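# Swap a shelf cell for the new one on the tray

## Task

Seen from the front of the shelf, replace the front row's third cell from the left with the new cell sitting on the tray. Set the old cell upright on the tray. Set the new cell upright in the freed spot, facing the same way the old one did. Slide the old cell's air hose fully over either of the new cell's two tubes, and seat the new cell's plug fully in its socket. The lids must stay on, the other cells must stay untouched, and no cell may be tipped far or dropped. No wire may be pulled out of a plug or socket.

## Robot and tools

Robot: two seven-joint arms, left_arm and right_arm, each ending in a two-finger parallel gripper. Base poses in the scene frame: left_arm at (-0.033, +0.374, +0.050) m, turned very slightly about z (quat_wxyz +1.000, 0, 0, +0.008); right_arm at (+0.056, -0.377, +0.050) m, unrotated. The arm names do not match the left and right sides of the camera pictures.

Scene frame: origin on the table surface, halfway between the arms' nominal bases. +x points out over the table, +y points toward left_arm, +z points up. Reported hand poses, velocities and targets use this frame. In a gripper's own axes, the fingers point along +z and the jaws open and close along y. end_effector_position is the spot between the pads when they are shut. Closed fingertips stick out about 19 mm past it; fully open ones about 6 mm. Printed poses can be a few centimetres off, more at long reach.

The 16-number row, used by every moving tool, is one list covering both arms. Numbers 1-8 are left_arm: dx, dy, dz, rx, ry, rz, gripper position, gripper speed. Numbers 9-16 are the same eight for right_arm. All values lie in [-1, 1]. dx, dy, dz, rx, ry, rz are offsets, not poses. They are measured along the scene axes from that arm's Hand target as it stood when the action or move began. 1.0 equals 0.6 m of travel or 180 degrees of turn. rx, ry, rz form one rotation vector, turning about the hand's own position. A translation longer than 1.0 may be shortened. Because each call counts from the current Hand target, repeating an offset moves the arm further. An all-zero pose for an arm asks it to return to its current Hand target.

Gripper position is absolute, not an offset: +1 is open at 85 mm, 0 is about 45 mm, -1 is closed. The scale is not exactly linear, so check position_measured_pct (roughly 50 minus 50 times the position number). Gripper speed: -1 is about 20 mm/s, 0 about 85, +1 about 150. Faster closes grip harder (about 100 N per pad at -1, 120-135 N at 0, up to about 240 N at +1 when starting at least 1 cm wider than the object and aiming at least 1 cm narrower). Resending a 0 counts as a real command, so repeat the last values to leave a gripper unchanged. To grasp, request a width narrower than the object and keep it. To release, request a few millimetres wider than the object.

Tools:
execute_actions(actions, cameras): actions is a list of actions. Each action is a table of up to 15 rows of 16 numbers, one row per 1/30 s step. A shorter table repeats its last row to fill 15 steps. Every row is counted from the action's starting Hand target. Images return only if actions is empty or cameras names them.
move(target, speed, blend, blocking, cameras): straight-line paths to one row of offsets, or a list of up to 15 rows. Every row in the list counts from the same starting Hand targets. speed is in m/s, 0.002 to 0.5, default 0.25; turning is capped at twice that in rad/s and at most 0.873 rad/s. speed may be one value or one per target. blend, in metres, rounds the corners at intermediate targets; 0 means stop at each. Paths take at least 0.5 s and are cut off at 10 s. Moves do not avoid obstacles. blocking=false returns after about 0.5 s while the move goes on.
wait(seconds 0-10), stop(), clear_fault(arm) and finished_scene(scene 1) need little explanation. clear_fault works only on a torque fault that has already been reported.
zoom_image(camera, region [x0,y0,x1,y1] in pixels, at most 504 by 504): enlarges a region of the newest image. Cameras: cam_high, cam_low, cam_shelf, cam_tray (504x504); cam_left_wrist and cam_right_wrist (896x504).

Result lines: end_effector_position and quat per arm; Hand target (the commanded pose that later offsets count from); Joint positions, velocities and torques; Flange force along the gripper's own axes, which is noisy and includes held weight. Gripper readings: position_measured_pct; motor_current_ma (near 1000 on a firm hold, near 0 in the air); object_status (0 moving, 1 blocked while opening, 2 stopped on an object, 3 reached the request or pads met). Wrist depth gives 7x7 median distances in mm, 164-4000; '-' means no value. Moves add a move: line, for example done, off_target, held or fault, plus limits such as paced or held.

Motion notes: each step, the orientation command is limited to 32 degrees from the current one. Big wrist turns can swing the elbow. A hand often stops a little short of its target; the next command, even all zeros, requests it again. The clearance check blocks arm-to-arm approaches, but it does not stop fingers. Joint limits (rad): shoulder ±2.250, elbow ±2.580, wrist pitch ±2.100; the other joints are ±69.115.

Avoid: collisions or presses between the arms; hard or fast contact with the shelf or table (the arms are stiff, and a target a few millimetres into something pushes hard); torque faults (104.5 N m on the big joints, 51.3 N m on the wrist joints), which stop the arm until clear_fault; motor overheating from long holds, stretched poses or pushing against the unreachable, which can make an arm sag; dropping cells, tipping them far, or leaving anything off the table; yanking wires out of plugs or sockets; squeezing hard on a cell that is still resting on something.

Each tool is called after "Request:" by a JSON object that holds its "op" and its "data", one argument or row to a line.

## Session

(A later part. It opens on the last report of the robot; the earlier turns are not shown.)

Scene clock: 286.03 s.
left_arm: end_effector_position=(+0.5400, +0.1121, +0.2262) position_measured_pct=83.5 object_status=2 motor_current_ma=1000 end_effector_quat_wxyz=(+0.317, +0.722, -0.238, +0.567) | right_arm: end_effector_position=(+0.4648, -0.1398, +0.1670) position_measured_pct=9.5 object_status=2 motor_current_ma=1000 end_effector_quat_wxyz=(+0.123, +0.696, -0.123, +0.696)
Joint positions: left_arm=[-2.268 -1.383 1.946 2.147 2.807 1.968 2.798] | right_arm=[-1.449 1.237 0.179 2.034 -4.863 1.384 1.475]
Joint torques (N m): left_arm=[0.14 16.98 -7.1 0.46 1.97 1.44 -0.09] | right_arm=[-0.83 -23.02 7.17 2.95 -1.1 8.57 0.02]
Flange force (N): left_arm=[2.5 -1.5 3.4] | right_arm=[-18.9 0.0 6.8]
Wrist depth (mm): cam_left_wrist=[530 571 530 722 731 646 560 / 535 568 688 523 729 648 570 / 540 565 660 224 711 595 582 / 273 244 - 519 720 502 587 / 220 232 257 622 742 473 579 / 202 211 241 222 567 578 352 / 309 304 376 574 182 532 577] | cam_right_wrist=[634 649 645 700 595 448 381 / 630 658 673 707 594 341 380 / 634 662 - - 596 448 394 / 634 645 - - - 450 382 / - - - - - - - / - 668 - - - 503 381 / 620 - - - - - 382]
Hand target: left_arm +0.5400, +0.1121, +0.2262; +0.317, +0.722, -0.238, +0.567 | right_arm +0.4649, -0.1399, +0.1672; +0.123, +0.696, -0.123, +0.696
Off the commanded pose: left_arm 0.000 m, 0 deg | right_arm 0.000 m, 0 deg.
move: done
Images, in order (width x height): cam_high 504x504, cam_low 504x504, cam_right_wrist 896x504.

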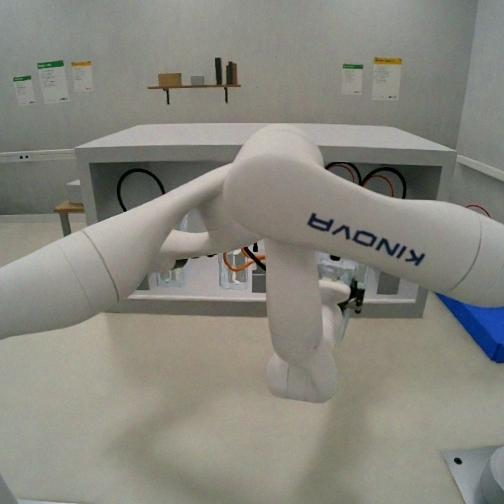

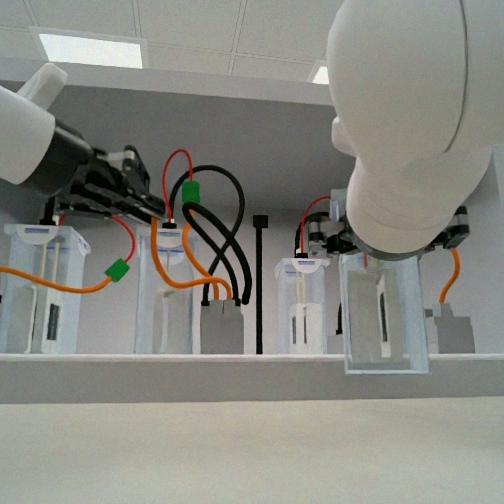

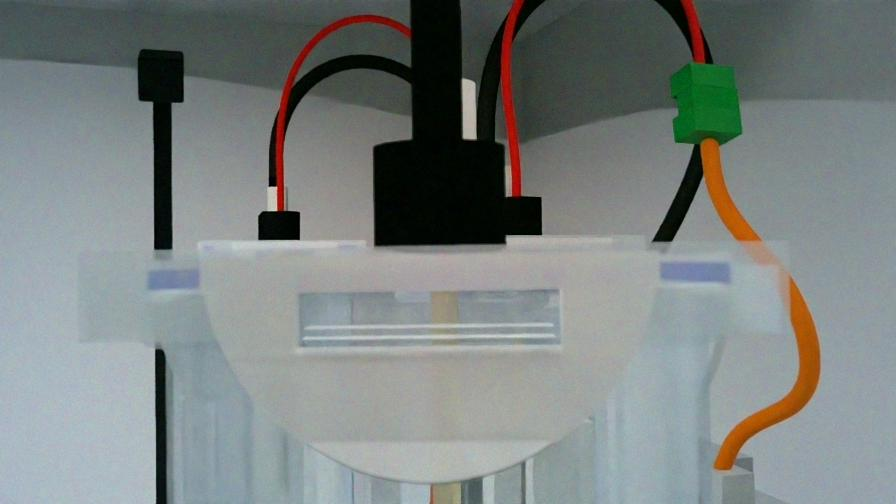

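Request:
{"op": "move", "data": {
  "target": [0,0,0,0,0,0,-0.85,-1,-0.01,0.017,0,0,0,0.111,0.7,-1],
  "speed": 0.1,
  "cameras": ["cam_shelf","cam_low","cam_right_wrist"]
}}

Scene clock: 288.40 s.
left_arm: end_effector_position=(+0.5400, +0.1121, +0.2262) position_measured_pct=83.5 object_status=2 motor_current_ma=1000 end_effector_quat_wxyz=(+0.317, +0.722, -0.238, +0.567) | right_arm: end_effector_position=(+0.4589, -0.1296, +0.1672) position_measured_pct=9.5 object_status=2 motor_current_ma=1000 end_effector_quat_wxyz=(+0.000, +0.707, +0.000, +0.707)
Joint positions: left_arm=[-2.268 -1.383 1.946 2.147 2.807 1.968 2.798] | right_arm=[-1.496 1.333 0.216 2.32 -4.501 1.451 1.039]
Joint torques (N m): left_arm=[0.13 16.94 -7.1 0.45 1.97 1.44 -0.1] | right_arm=[-0.73 -21.16 7.73 5.65 -4.46 7.49 -0.02]
Flange force (N): left_arm=[2.5 -1.5 3.3] | right_arm=[-18.4 2.4 8.1]
Wrist depth (mm): cam_left_wrist=[529 571 533 724 732 651 561 / 536 563 689 524 723 645 571 / 539 562 661 224 716 596 580 / 273 244 - 515 716 502 558 / 220 232 258 623 746 473 580 / 202 210 241 222 562 577 343 / 309 305 376 572 182 533 546] | cam_right_wrist=[700 704 702 701 653 689 607 / 708 706 - 698 695 467 605 / 711 710 - 700 - 474 607 / 396 709 - - - 319 518 / - - - - - - - / - 706 - - - 694 519 / 322 - - - - - 371]
Hand target: left_arm +0.5400, +0.1121, +0.2262; +0.317, +0.722, -0.238, +0.567 | right_arm +0.4589, -0.1297, +0.1672; +0.000, +0.707, +0.000, +0.707
Off the commanded pose: left_arm 0.000 m, 0 deg | right_arm 0.000 m, 0 deg.
move: done
Images, in order (width x height): cam_low 504x504, cam_shelf 504x504, cam_right_wrist 896x504.

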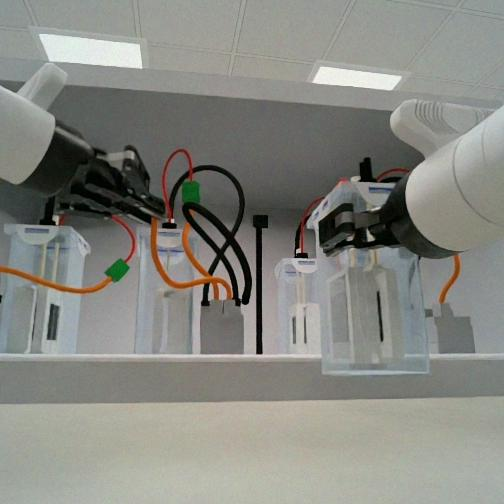

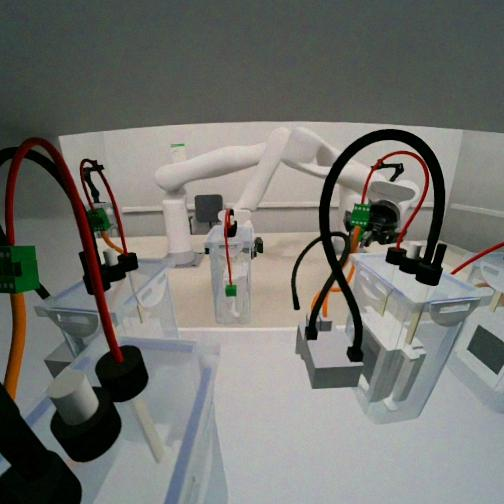

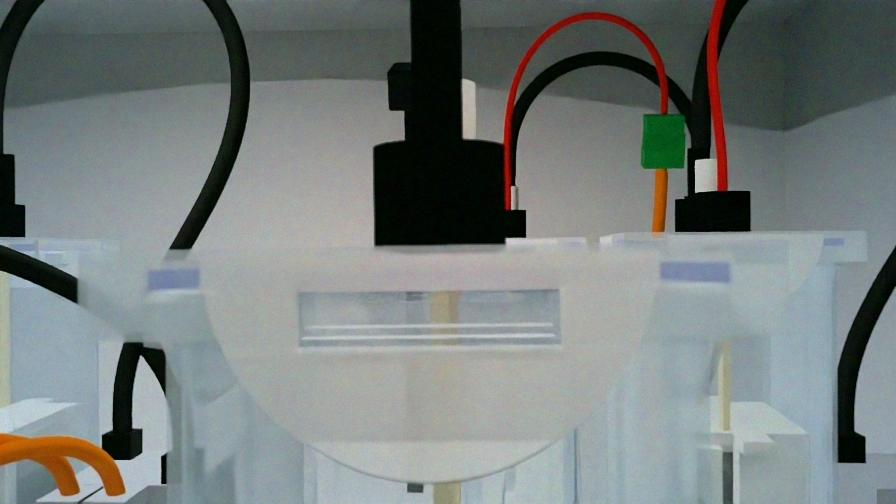

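Request:
{"op": "move", "data": {
  "target": [0,0,0,0,0,0,-0.85,-1,0,0,-0.048,0,0,0,0.7,-1],
  "speed": 0.04,
  "cameras": ["all"]
}}

Scene clock: 291.70 s.
left_arm: end_effector_position=(+0.5400, +0.1121, +0.2262) position_measured_pct=83.5 object_status=2 motor_current_ma=1000 end_effector_quat_wxyz=(+0.317, +0.722, -0.238, +0.567) | right_arm: end_effector_position=(+0.4589, -0.1297, +0.1384) position_measured_pct=9.5 object_status=2 motor_current_ma=1000 end_effector_quat_wxyz=(+0.000, +0.707, +0.000, +0.707)
Joint positions: left_arm=[-2.268 -1.383 1.946 2.147 2.807 1.968 2.798] | right_arm=[-1.492 1.411 0.201 2.267 -4.516 1.458 1.015]
Joint torques (N m): left_arm=[0.09 16.93 -7.08 0.42 1.97 1.45 -0.09] | right_arm=[-0.77 -21.35 7.82 6.19 -4.64 7.34 -0.02]
Flange force (N): left_arm=[2.6 -1.3 3.3] | right_arm=[-18.5 2.4 8.4]
Wrist depth (mm): cam_left_wrist=[528 570 531 725 730 647 561 / 536 568 687 524 730 644 573 / 540 565 661 224 711 595 582 / 273 245 - 518 711 504 571 / 220 232 258 623 748 473 580 / 202 210 240 222 566 573 570 / 308 304 375 573 182 531 330] | cam_right_wrist=[710 711 707 701 693 686 606 / 712 711 - 702 - 468 604 / 405 707 - 625 380 317 315 / 446 705 - - - 553 547 / - - - - - - - / 263 714 - - - 385 370 / 315 - - - - - 343]
Hand target: left_arm +0.5400, +0.1121, +0.2262; +0.317, +0.722, -0.238, +0.567 | right_arm +0.4589, -0.1297, +0.1384; +0.000, +0.707, +0.000, +0.707
Off the commanded pose: left_arm 0.000 m, 0 deg | right_arm 0.000 m, 0 deg.
move: done

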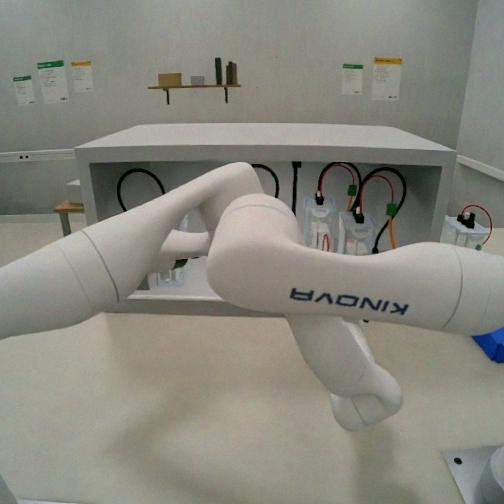

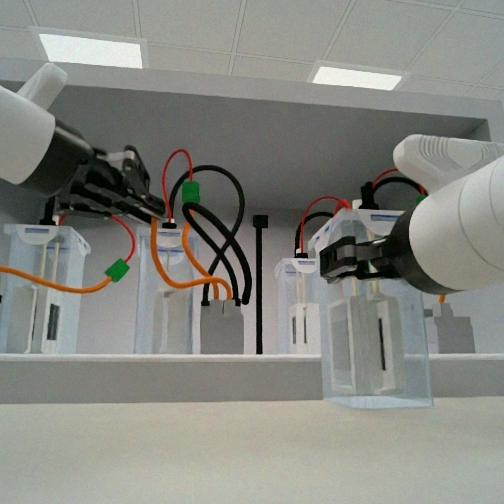

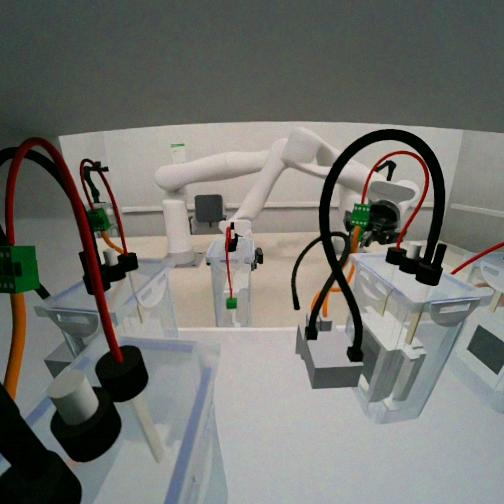

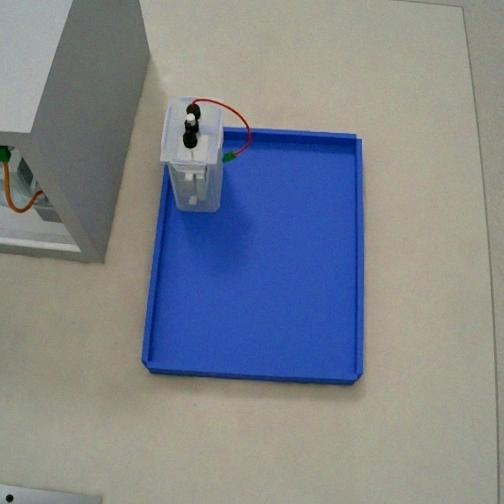

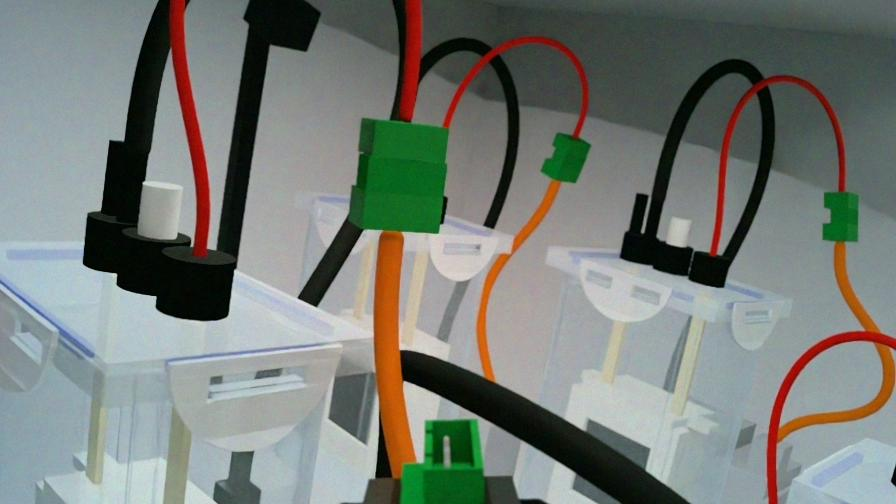

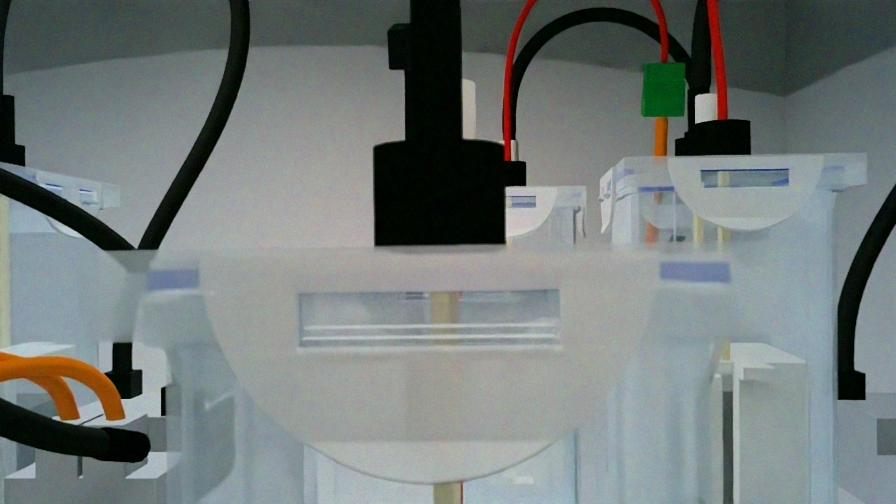

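Request:
{"op": "move", "data": {
  "target": [0,0,0,0,0,0,-0.85,-1,0,0,-0.0117,0,0,0,0.7,-1],
  "speed": 0.012
}}

Request:
{"op": "zoom_image", "data": {
  "camera": "cam_shelf",
  "region": [160, 200, 320, 340]
}}

Scene clock: 292.77 s.
left_arm: end_effector_position=(+0.5400, +0.1121, +0.2262) position_measured_pct=83.5 object_status=2 motor_current_ma=1000 end_effector_quat_wxyz=(+0.317, +0.722, -0.238, +0.567) | right_arm: end_effector_position=(+0.4589, -0.1297, +0.1315) position_measured_pct=9.5 object_status=2 motor_current_ma=1000 end_effector_quat_wxyz=(+0.000, +0.707, -0.001, +0.707)
Joint positions: left_arm=[-2.268 -1.383 1.946 2.147 2.807 1.968 2.798] | right_arm=[-1.491 1.43 0.198 2.254 -4.52 1.46 1.011]
Joint torques (N m): left_arm=[0.1 16.98 -7.09 0.44 1.96 1.46 -0.09] | right_arm=[0.77 -14.85 1.23 2.14 -0.06 1.19 0.47]
Flange force (N): left_arm=[2.5 -1.4 3.4] | right_arm=[5.9 5.4 -1.8]
Wrist depth (mm): cam_left_wrist=[531 570 530 725 730 647 561 / 535 566 689 524 734 647 571 / 540 564 662 224 714 592 577 / 273 245 - 519 715 504 568 / 220 232 258 624 746 474 581 / 203 210 241 222 564 574 570 / 309 304 376 572 182 534 362] | cam_right_wrist=[714 709 705 699 690 693 606 / 715 710 708 696 693 476 607 / 384 706 - 628 378 316 361 / 711 708 - - - 690 609 / - - - - - - - / 237 711 - - - 345 353 / 315 - - - - - 343]
Hand target: left_arm +0.5400, +0.1121, +0.2262; +0.317, +0.722, -0.238, +0.567 | right_arm +0.4589, -0.1297, +0.1313; +0.000, +0.707, +0.000, +0.707
Off the commanded pose: left_arm 0.000 m, 0 deg | right_arm 0.000 m, 0 deg.
move: done

Scaled by 3.150 from the camera's 504x504 image, which has a finer 720x720 frame.
This view is cut from an older image: the scene may have changed since it was taken.

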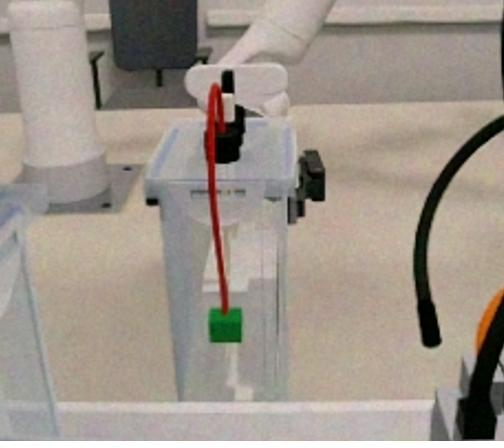

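Request:
{"op": "move", "data": {
  "target": [0,0,0,0,0,0,-0.85,-1,0,0,0.0008,0,0,0,1,-1],
  "speed": 0.01
}}

Request:
{"op": "move", "data": {
  "target": [
    [0,0,0,0,0,0,-0.85,-1,-0.08,0,0,0,0,0,1,-1],
    [0,0,0,0,0,0,-0.85,-1,-0.19,0,0.15,0,0,0,1,-1]
  ],
  "speed": [0.05,0.15],
  "blend": [0.02,0],
  "cameras": ["all"]
}}

Scene clock: 293.80 s.
left_arm: end_effector_position=(+0.5400, +0.1121, +0.2262) position_measured_pct=83.5 object_status=2 motor_current_ma=1000 end_effector_quat_wxyz=(+0.317, +0.722, -0.238, +0.567) | right_arm: end_effector_position=(+0.4589, -0.1297, +0.1318) position_measured_pct=0.0 object_status=3 motor_current_ma=0 end_effector_quat_wxyz=(+0.000, +0.707, +0.000, +0.707)
Joint positions: left_arm=[-2.268 -1.383 1.946 2.147 2.807 1.968 2.798] | right_arm=[-1.491 1.429 0.198 2.255 -4.52 1.459 1.011]
Joint torques (N m): left_arm=[0.11 16.98 -7.11 0.44 1.97 1.43 -0.11] | right_arm=[-0.75 -16.52 1.43 4.02 -1.79 2.5 0]
Flange force (N): left_arm=[2.4 -1.4 3.3] | right_arm=[-1.0 2.8 8.2]
Wrist depth (mm): cam_left_wrist=[528 571 531 722 726 646 561 / 537 565 689 525 734 647 569 / 538 564 660 224 714 593 581 / 273 245 - 519 711 503 569 / 220 232 257 628 745 472 580 / 203 210 240 222 566 579 569 / 308 304 377 570 182 533 534] | cam_right_wrist=[717 708 704 696 691 551 602 / 712 708 - 699 691 476 603 / 349 707 - 627 377 317 360 / 714 709 - - - 686 606 / - - - - - - - / 238 707 - - - 346 353 / 316 - - - - - 343]
Hand target: left_arm +0.5400, +0.1121, +0.2262; +0.317, +0.722, -0.238, +0.567 | right_arm +0.4589, -0.1297, +0.1318; +0.000, +0.707, +0.000, +0.707
Off the commanded pose: left_arm 0.000 m, 0 deg | right_arm 0.000 m, 0 deg.
move: done

Scene clock: 295.90 s.
left_arm: end_effector_position=(+0.5400, +0.1121, +0.2262) position_measured_pct=83.5 object_status=2 motor_current_ma=1000 end_effector_quat_wxyz=(+0.317, +0.722, -0.238, +0.567) | right_arm: end_effector_position=(+0.3449, -0.1297, +0.2218) position_measured_pct=0.0 object_status=3 motor_current_ma=0 end_effector_quat_wxyz=(+0.000, +0.707, +0.000, +0.707)
Joint positions: left_arm=[-2.268 -1.383 1.946 2.147 2.807 1.968 2.798] | right_arm=[-1.755 1.155 -0.004 2.441 -4.883 1.492 1.122]
Joint torques (N m): left_arm=[0.1 16.95 -7.12 0.41 1.98 1.46 -0.1] | right_arm=[-0.72 -15.07 -0.25 4.35 -1.52 2.67 -0.01]
Flange force (N): left_arm=[2.5 -1.3 3.4] | right_arm=[-3.6 0.0 9.0]
Wrist depth (mm): cam_left_wrist=[528 572 532 725 733 647 561 / 536 565 686 524 729 646 573 / 541 564 665 224 714 597 582 / 273 244 - 519 712 503 571 / 219 232 258 623 743 474 580 / 202 210 240 222 564 577 571 / 309 305 376 574 183 534 531] | cam_right_wrist=[510 513 473 477 521 522 507 / 700 628 712 808 803 714 561 / 824 822 821 808 807 798 531 / 479 824 813 815 811 801 411 / 484 823 823 739 583 717 536 / 519 819 820 816 811 503 536 / 489 821 824 317 611 514 599]
Hand target: left_arm +0.5400, +0.1121, +0.2262; +0.317, +0.722, -0.238, +0.567 | right_arm +0.3449, -0.1297, +0.2218; +0.000, +0.707, +0.000, +0.707
Off the commanded pose: left_arm 0.000 m, 0 deg | right_arm 0.000 m, 0 deg.
move: done

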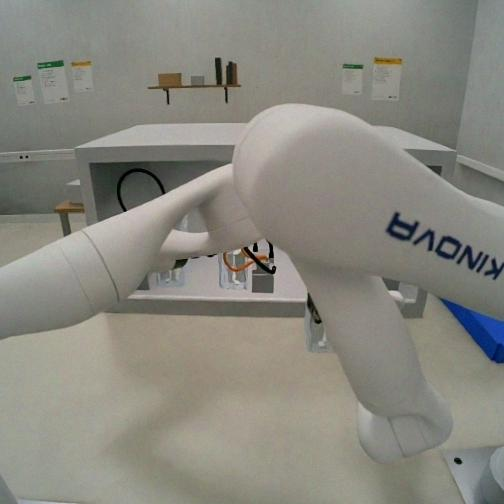

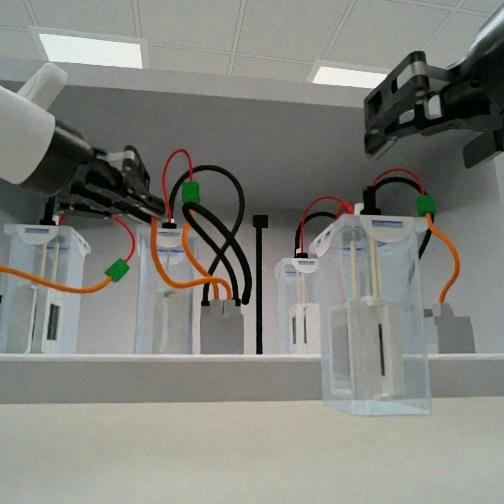

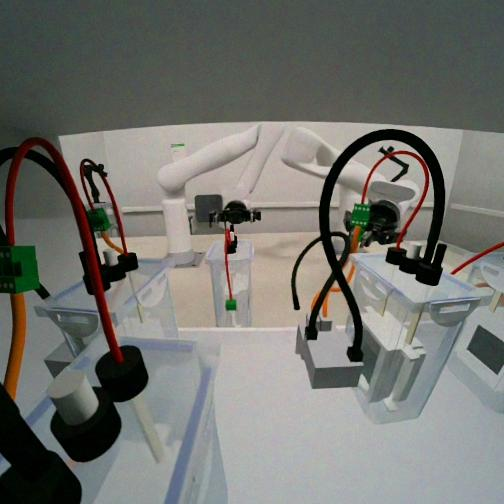

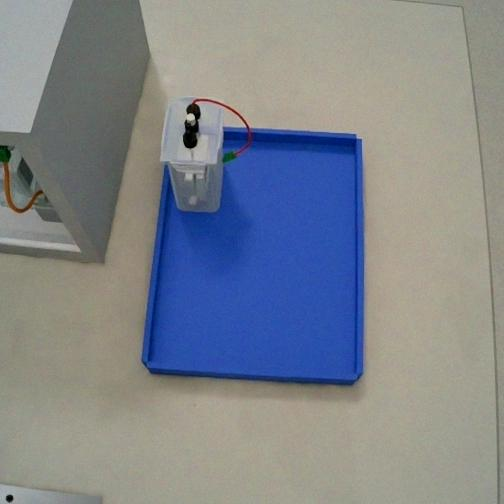

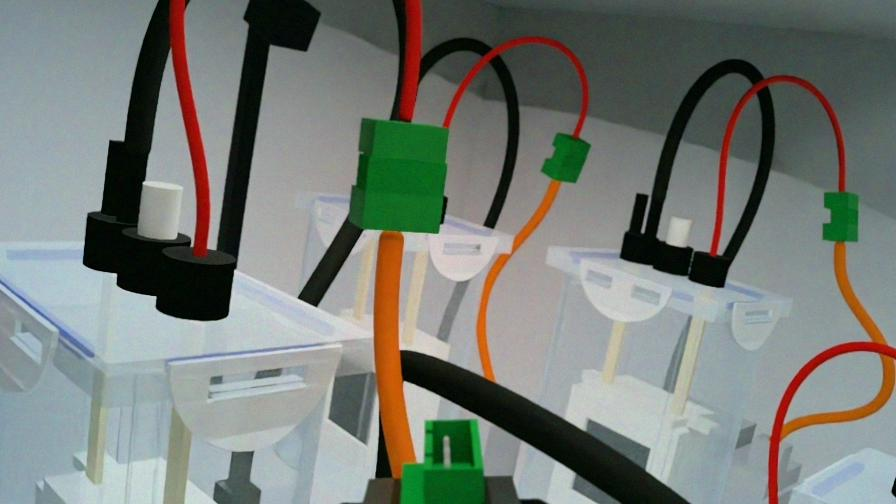

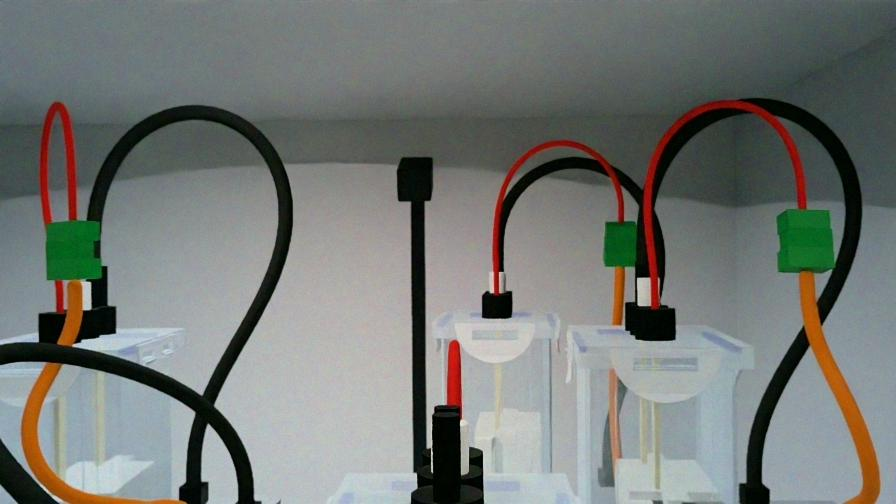

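Request:
{"op": "move", "data": {
  "target": [
    [0,0,0,0,0,0,-0.85,-1,0,0,-0.15,0,0,0,1,-1],
    [0,0,0,0,0,0,-0.85,-1,0.19,0,-0.15,0,0,0,1,-1]
  ],
  "speed": [0.15,0.06],
  "blend": [0.02,0]
}}

Request:
{"op": "move", "data": {
  "target": [0,0,0,0,0,0,-0.85,-1,0,0,0,0,0,0,0.7,-1],
  "speed": 0.01,
  "cameras": ["cam_right_wrist"]
}}

Scene clock: 300.57 s.
left_arm: end_effector_position=(+0.5400, +0.1121, +0.2262) position_measured_pct=83.5 object_status=2 motor_current_ma=1000 end_effector_quat_wxyz=(+0.317, +0.722, -0.238, +0.567) | right_arm: end_effector_position=(+0.4589, -0.1297, +0.1318) position_measured_pct=0.0 object_status=3 motor_current_ma=0 end_effector_quat_wxyz=(+0.000, +0.707, +0.000, +0.707)
Joint positions: left_arm=[-2.268 -1.383 1.946 2.147 2.807 1.968 2.798] | right_arm=[-1.506 1.433 0.214 2.255 -4.522 1.439 1.005]
Joint torques (N m): left_arm=[0.13 16.97 -7.11 0.44 1.96 1.46 -0.1] | right_arm=[-0.76 -16.49 1.52 4.05 -1.74 2.48 0.01]
Flange force (N): left_arm=[2.5 -1.5 3.4] | right_arm=[-1.0 2.8 8.1]
Wrist depth (mm): cam_left_wrist=[528 569 531 718 733 646 560 / 536 568 687 527 728 647 569 / 539 564 664 224 718 595 577 / 273 245 - 517 714 505 570 / 220 232 258 623 744 473 580 / 203 211 241 222 565 574 568 / 309 304 376 576 182 530 534] | cam_right_wrist=[711 711 701 700 696 686 606 / 710 709 - 699 695 474 604 / 388 702 - 626 379 316 360 / 714 706 - - - 689 607 / - - - - - - - / 237 708 - - - 346 353 / 315 - - - - - 342]
Hand target: left_arm +0.5400, +0.1121, +0.2262; +0.317, +0.722, -0.238, +0.567 | right_arm +0.4589, -0.1297, +0.1318; +0.000, +0.707, +0.000, +0.707
Off the commanded pose: left_arm 0.000 m, 0 deg | right_arm 0.000 m, 0 deg.
move: done

Scene clock: 301.57 s.
left_arm: end_effector_position=(+0.5400, +0.1121, +0.2262) position_measured_pct=83.5 object_status=2 motor_current_ma=1000 end_effector_quat_wxyz=(+0.317, +0.722, -0.238, +0.567) | right_arm: end_effector_position=(+0.4589, -0.1297, +0.1318) position_measured_pct=9.5 object_status=0 motor_current_ma=1000 end_effector_quat_wxyz=(+0.000, +0.707, +0.000, +0.707)
Joint positions: left_arm=[-2.268 -1.383 1.946 2.147 2.807 1.968 2.798] | right_arm=[-1.506 1.433 0.214 2.255 -4.522 1.439 1.005]
Joint torques (N m): left_arm=[0.13 16.98 -7.08 0.39 1.97 1.46 -0.11] | right_arm=[-0.54 -16.75 2.31 2.28 -0.64 2.78 0.1]
Flange force (N): left_arm=[2.5 -1.4 3.3] | right_arm=[0.9 6.5 1.6]
Wrist depth (mm): cam_left_wrist=[527 570 531 722 735 647 560 / 534 568 688 525 734 649 571 / 539 565 663 224 716 596 580 / 272 244 - 518 715 503 569 / 220 232 258 623 744 473 577 / 202 211 240 222 566 570 567 / 308 304 377 575 183 534 363] | cam_right_wrist=[713 713 700 699 697 555 604 / 711 707 - 698 693 466 606 / 396 705 - 628 376 317 360 / 711 709 - - - 691 605 / - - - - - - - / 237 708 - - - 344 370 / 315 - - - - - 343]
Hand target: left_arm +0.5400, +0.1121, +0.2262; +0.317, +0.722, -0.238, +0.567 | right_arm +0.4589, -0.1297, +0.1318; +0.000, +0.707, +0.000, +0.707
Off the commanded pose: left_arm 0.000 m, 0 deg | right_arm 0.000 m, 0 deg.
move: done
Images, in order (width x height): cam_right_wrist 896x504.

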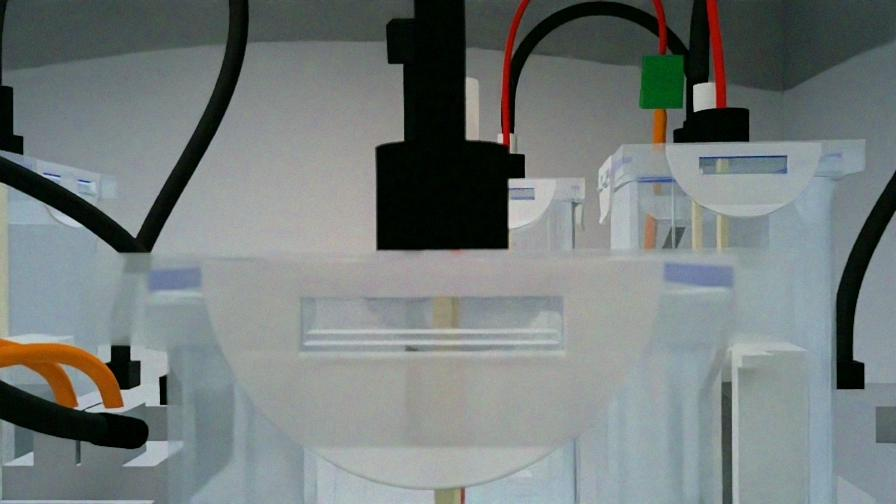

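Request:
{"op": "move", "data": {
  "target": [
    [0,0,0,0,0,0,-0.85,-1,0,0,0.035,0,0,0,0.7,-1],
    [0,0,0,0,0,0,-0.85,-1,-0.13,0,0.03,0,0,0,0.7,-1],
    [0,0,0,0,0,0,-0.85,-1,-0.13,0,0.010,0,0,0,0.7,-1]
  ],
  "speed": [0.03,0.06,0.02],
  "blend": [0.005,0.003,0]
}}

Request:
{"op": "move", "data": {
  "target": [0,0,0,0,0,0,-0.85,-1,0,0,-0.0106,0,0,0,0.7,-1],
  "speed": 0.01
}}

Scene clock: 304.97 s.
left_arm: end_effector_position=(+0.5400, +0.1121, +0.2262) position_measured_pct=83.5 object_status=2 motor_current_ma=1000 end_effector_quat_wxyz=(+0.317, +0.722, -0.238, +0.567) | right_arm: end_effector_position=(+0.3809, -0.1297, +0.1378) position_measured_pct=9.5 object_status=2 motor_current_ma=1000 end_effector_quat_wxyz=(+0.000, +0.707, +0.000, +0.707)
Joint positions: left_arm=[-2.268 -1.383 1.946 2.147 2.807 1.968 2.798] | right_arm=[-1.68 1.415 0.07 2.304 -4.759 1.459 1]
Joint torques (N m): left_arm=[0.12 16.98 -7.07 0.45 1.97 1.44 -0.11] | right_arm=[-0.76 -19.22 6.41 8.64 -4.7 7.3 -0.03]
Flange force (N): left_arm=[2.6 -1.5 3.3] | right_arm=[-19.4 0.4 9.0]
Wrist depth (mm): cam_left_wrist=[529 568 533 725 731 646 561 / 536 563 685 524 733 647 571 / 539 564 658 224 717 595 581 / 272 245 - 520 713 507 570 / 220 232 258 622 741 474 581 / 203 210 240 222 564 579 578 / 309 305 377 569 183 531 572] | cam_right_wrist=[479 787 779 779 767 768 376 / 384 785 778 777 - 763 512 / 398 786 - 780 - 420 539 / 486 478 - 775 - 771 567 / - - - - - - - / - 438 - - - 421 389 / 428 - - - - - 381]
Hand target: left_arm +0.5400, +0.1121, +0.2262; +0.317, +0.722, -0.238, +0.567 | right_arm +0.3809, -0.1297, +0.1378; +0.000, +0.707, +0.000, +0.707
Off the commanded pose: left_arm 0.000 m, 0 deg | right_arm 0.000 m, 0 deg.
move: done

Scene clock: 305.83 s.
left_arm: end_effector_position=(+0.5400, +0.1121, +0.2262) position_measured_pct=83.5 object_status=2 motor_current_ma=1000 end_effector_quat_wxyz=(+0.317, +0.722, -0.238, +0.567) | right_arm: end_effector_position=(+0.3809, -0.1297, +0.1316) position_measured_pct=9.5 object_status=2 motor_current_ma=1000 end_effector_quat_wxyz=(+0.000, +0.707, +0.000, +0.707)
Joint positions: left_arm=[-2.268 -1.383 1.946 2.147 2.807 1.968 2.798] | right_arm=[-1.679 1.431 0.069 2.291 -4.76 1.46 0.996]
Joint torques (N m): left_arm=[0.13 16.95 -7.12 0.41 1.96 1.42 -0.09] | right_arm=[1.7 -14.4 1.05 3.51 -0.65 1.17 -0.01]
Flange force (N): left_arm=[2.4 -1.4 3.2] | right_arm=[4.4 2.5 -1.6]
Wrist depth (mm): cam_left_wrist=[530 567 533 728 737 646 561 / 538 568 687 525 732 644 572 / 542 561 661 224 714 593 579 / 272 244 - 518 717 505 571 / 220 232 258 622 747 474 579 / 202 211 241 222 562 578 581 / 308 305 375 574 182 533 570] | cam_right_wrist=[482 787 775 778 773 760 374 / 478 789 778 780 - 767 512 / 399 790 - 699 - 426 512 / 485 476 - - - 767 569 / - - - - - - - / - 435 - - - 419 380 / 428 - - - - - 380]
Hand target: left_arm +0.5400, +0.1121, +0.2262; +0.317, +0.722, -0.238, +0.567 | right_arm +0.3809, -0.1297, +0.1315; +0.000, +0.707, +0.000, +0.707
Off the commanded pose: left_arm 0.000 m, 0 deg | right_arm 0.000 m, 0 deg.
move: done

Request:
{"op": "move", "data": {
  "target": [0,0,0,0,0,0,-0.85,-1,0,0,0.0008,0,0,0,1,-1],
  "speed": 0.01
}}

Request:
{"op": "move", "data": {
  "target": [
    [0,0,0,0,0,0,-0.85,-1,-0.10,0,0,0,0,0,1,-1],
    [0,0,0,0,0,0,-0.85,-1,-0.1,-0.02,0.25,0,0.0,0,1,-1],
    [0,0,0,0,0,0,-0.85,-1,-0.08,-0.15,0.4,0,0.25,0,1,-1]
  ],
  "speed": [0.05,0.15,0.15],
  "blend": [0.02,0.04,0],
  "cameras": ["all"]
}}

Scene clock: 309.13 s.
left_arm: end_effector_position=(+0.5400, +0.1121, +0.2262) position_measured_pct=83.5 object_status=2 motor_current_ma=1000 end_effector_quat_wxyz=(+0.317, +0.722, -0.238, +0.567) | right_arm: end_effector_position=(+0.3809, -0.1297, +0.1319) position_measured_pct=0.0 object_status=3 motor_current_ma=0 end_effector_quat_wxyz=(+0.000, +0.707, +0.000, +0.707)
Joint positions: left_arm=[-2.268 -1.383 1.946 2.147 2.807 1.968 2.798] | right_arm=[-1.679 1.43 0.069 2.292 -4.76 1.46 0.997]
Joint torques (N m): left_arm=[0.15 16.96 -7.11 0.42 1.97 1.43 -0.08] | right_arm=[-0.71 -15.72 0.47 5.05 -1.84 2.5 0]
Flange force (N): left_arm=[2.4 -1.5 3.2] | right_arm=[-2.1 1.0 9.2]
Wrist depth (mm): cam_left_wrist=[530 568 531 726 733 646 560 / 536 568 689 522 728 649 569 / 539 564 663 224 714 595 581 / 273 244 - 518 714 503 570 / 220 232 258 621 743 474 580 / 203 210 241 222 565 580 578 / 310 305 375 570 182 535 569] | cam_right_wrist=[759 782 781 774 632 767 373 / 478 789 778 775 - 767 510 / 397 790 - 702 - 424 512 / 484 479 - - - 766 567 / - - - - - - - / - 434 - - - 419 380 / 427 - - - - - 380]
Hand target: left_arm +0.5400, +0.1121, +0.2262; +0.317, +0.722, -0.238, +0.567 | right_arm +0.3809, -0.1297, +0.1319; +0.000, +0.707, +0.000, +0.707
Off the commanded pose: left_arm 0.000 m, 0 deg | right_arm 0.000 m, 0 deg.
move: done

Scene clock: 314.37 s.
left_arm: end_effector_position=(+0.5400, +0.1121, +0.2262) position_measured_pct=83.5 object_status=2 motor_current_ma=1000 end_effector_quat_wxyz=(+0.317, +0.722, -0.238, +0.567) | right_arm: end_effector_position=(+0.3329, -0.2197, +0.3719) position_measured_pct=0.0 object_status=3 motor_current_ma=0 end_effector_quat_wxyz=(+0.001, +0.924, +0.000, +0.383)
Joint positions: left_arm=[-2.268 -1.383 1.946 2.147 2.807 1.968 2.798] | right_arm=[-1.388 -0.27 0.012 2.332 -5.387 1.102 2.899]
Joint torques (N m): left_arm=[0.12 16.93 -7.1 0.45 1.98 1.45 -0.1] | right_arm=[-0.7 -3.89 -3.98 -9.1 1.47 0.54 -0.01]
Flange force (N): left_arm=[2.6 -1.4 3.4] | right_arm=[6.3 0.7 12.4]
Wrist depth (mm): cam_left_wrist=[527 571 531 722 736 647 563 / 535 565 688 526 731 646 571 / 539 566 661 224 716 591 580 / 272 244 - 518 712 503 572 / 220 232 257 622 744 474 578 / 202 211 240 222 565 579 578 / 309 305 377 570 182 534 567] | cam_right_wrist=[828 850 758 570 780 500 369 / 776 819 796 485 476 538 369 / 568 740 726 464 587 536 385 / 561 664 679 651 563 532 409 / 541 619 630 605 551 528 609 / 559 574 575 573 563 546 599 / 563 542 536 562 559 556 570]
Hand target: left_arm +0.5400, +0.1121, +0.2262; +0.317, +0.722, -0.238, +0.567 | right_arm +0.3329, -0.2197, +0.3719; +0.001, +0.924, +0.000, +0.383
Off the commanded pose: left_arm 0.000 m, 0 deg | right_arm 0.000 m, 0 deg.
move: done

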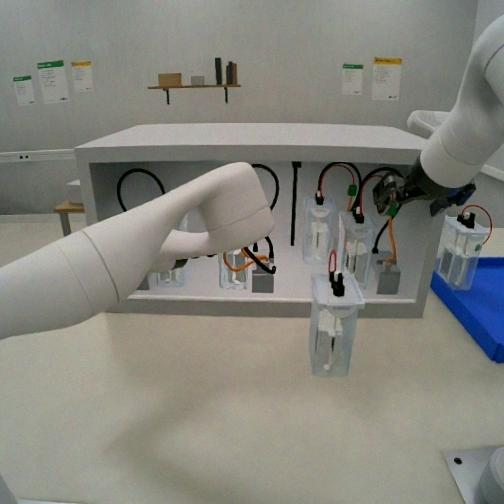

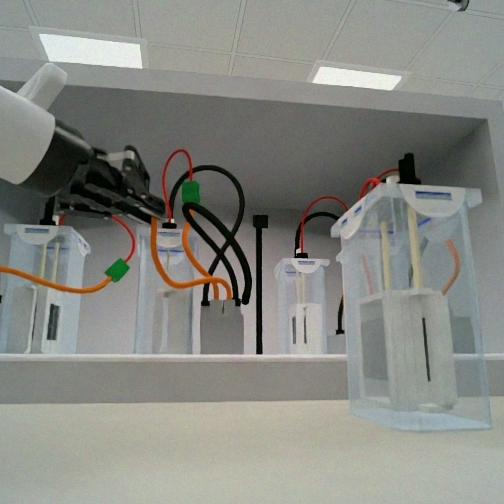

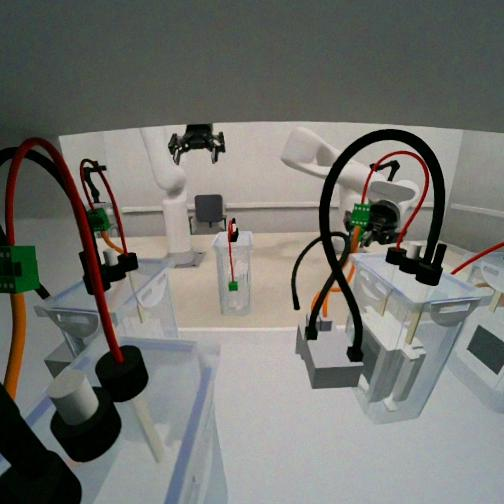

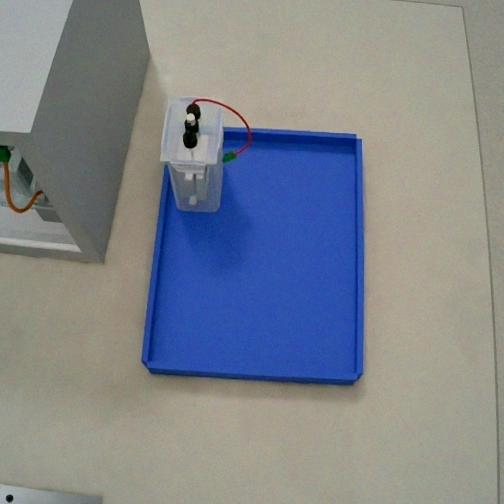

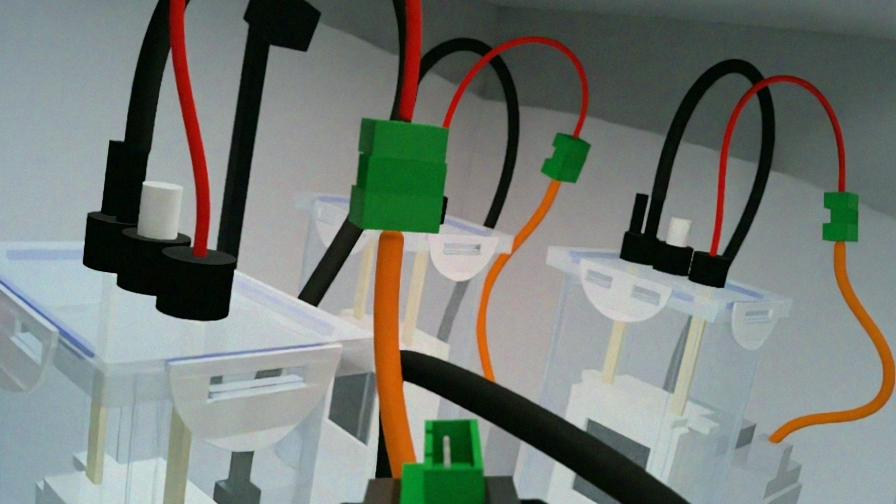

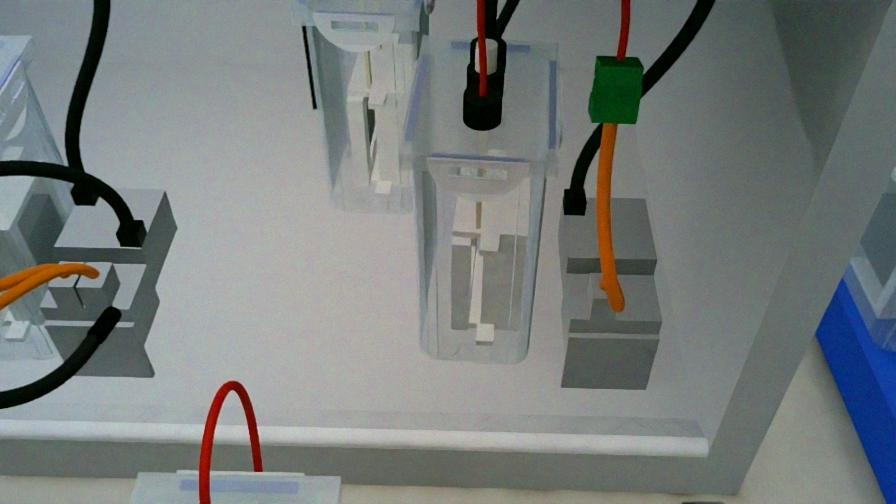

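Request:
{"op": "move", "data": {
  "target": [
    [0,0,0,0,0,0,-0.85,-1,0.2,-0.2333,-0.03,0,0,0,0,-1],
    [0,0,0,0,0,0,-0.85,-1,0.225,-0.2333,-0.2,0.195,-0.195,0.472,0,-1],
    [0,0,0,0,0,0,-0.85,-1,0.2267,-0.2333,-0.42,0.195,-0.195,0.472,0,-1]
  ],
  "speed": [0.2,0.25,0.2],
  "blend": [0.03,0.04,0],
  "cameras": ["all"]
}}

Scene clock: 320.83 s.
left_arm: end_effector_position=(+0.5400, +0.1121, +0.2262) position_measured_pct=83.5 object_status=2 motor_current_ma=1000 end_effector_quat_wxyz=(+0.317, +0.722, -0.238, +0.567) | right_arm: end_effector_position=(+0.4689, -0.3597, +0.1200) position_measured_pct=49.8 object_status=3 motor_current_ma=0 end_effector_quat_wxyz=(+0.499, -0.501, -0.500, -0.500)
Joint positions: left_arm=[-2.268 -1.383 1.946 2.147 2.807 1.968 2.798] | right_arm=[-2.026 -1.572 2.281 1.49 -3.442 -1.305 3.88]
Joint torques (N m): left_arm=[0.14 16.93 -7.08 0.46 1.98 1.46 -0.09] | right_arm=[-0.72 17.28 -11.01 0.99 -2.32 -2.04 -0.02]
Flange force (N): left_arm=[2.6 -1.5 3.4] | right_arm=[-0.4 -4.7 -1.2]
Wrist depth (mm): cam_left_wrist=[527 572 530 724 728 647 565 / 534 565 687 523 730 646 571 / 539 563 660 224 714 594 582 / 273 245 - 520 719 504 572 / 220 232 257 625 745 474 579 / 203 211 240 222 565 578 579 / 308 304 376 569 182 533 571] | cam_right_wrist=[686 640 - - 913 907 856 / - - 762 721 911 907 479 / - - 369 672 612 583 516 / - 334 331 3508 917 768 591 / - 2663 2560 2511 903 542 486 / 962 960 395 934 804 539 486 / 672 365 364 612 606 496 470]
Hand target: left_arm +0.5400, +0.1121, +0.2262; +0.317, +0.722, -0.238, +0.567 | right_arm +0.4689, -0.3597, +0.1199; +0.499, -0.501, -0.500, -0.500
Off the commanded pose: left_arm 0.000 m, 0 deg | right_arm 0.000 m, 0 deg.
move: done

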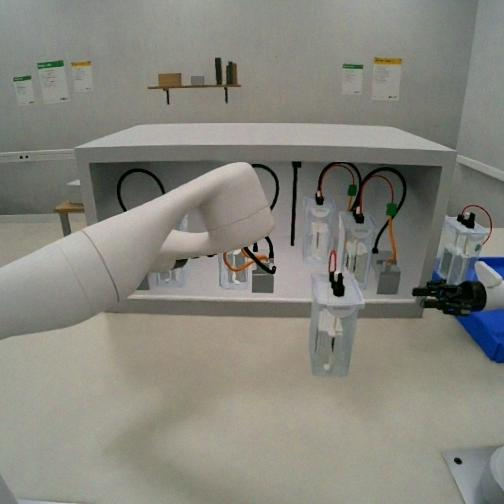

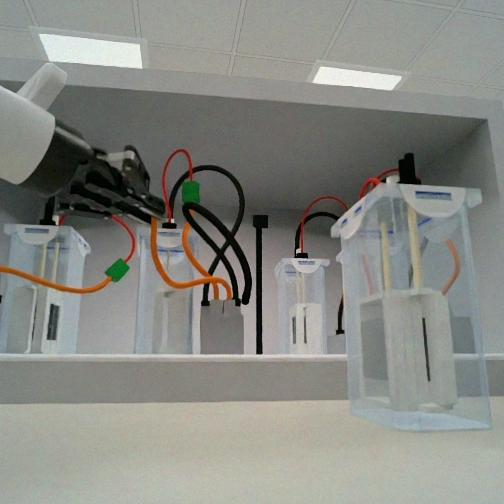

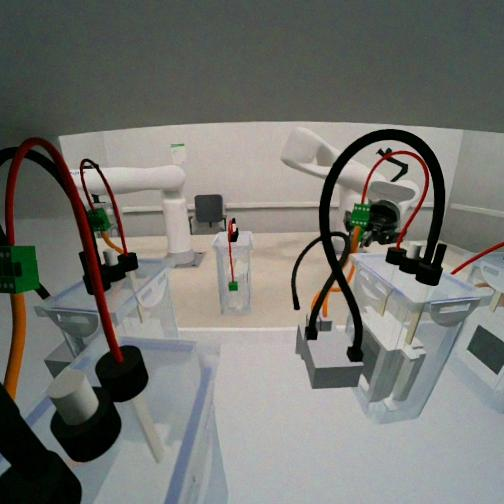

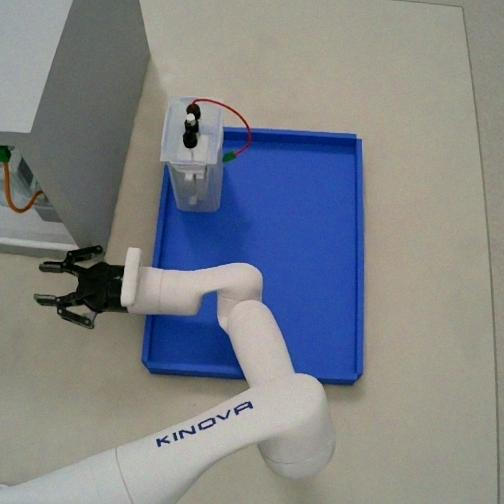

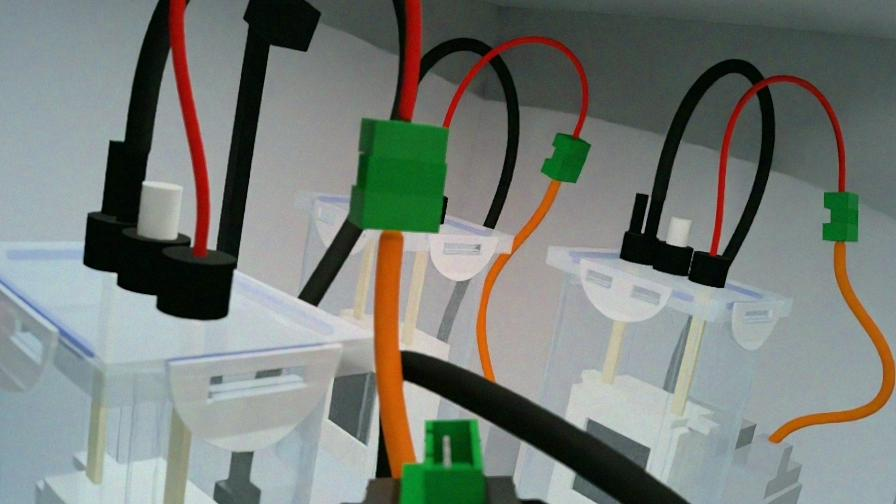

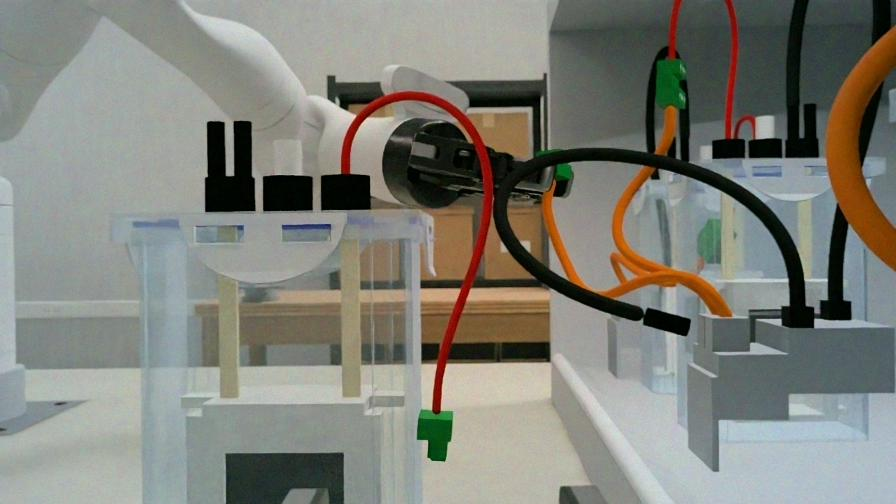

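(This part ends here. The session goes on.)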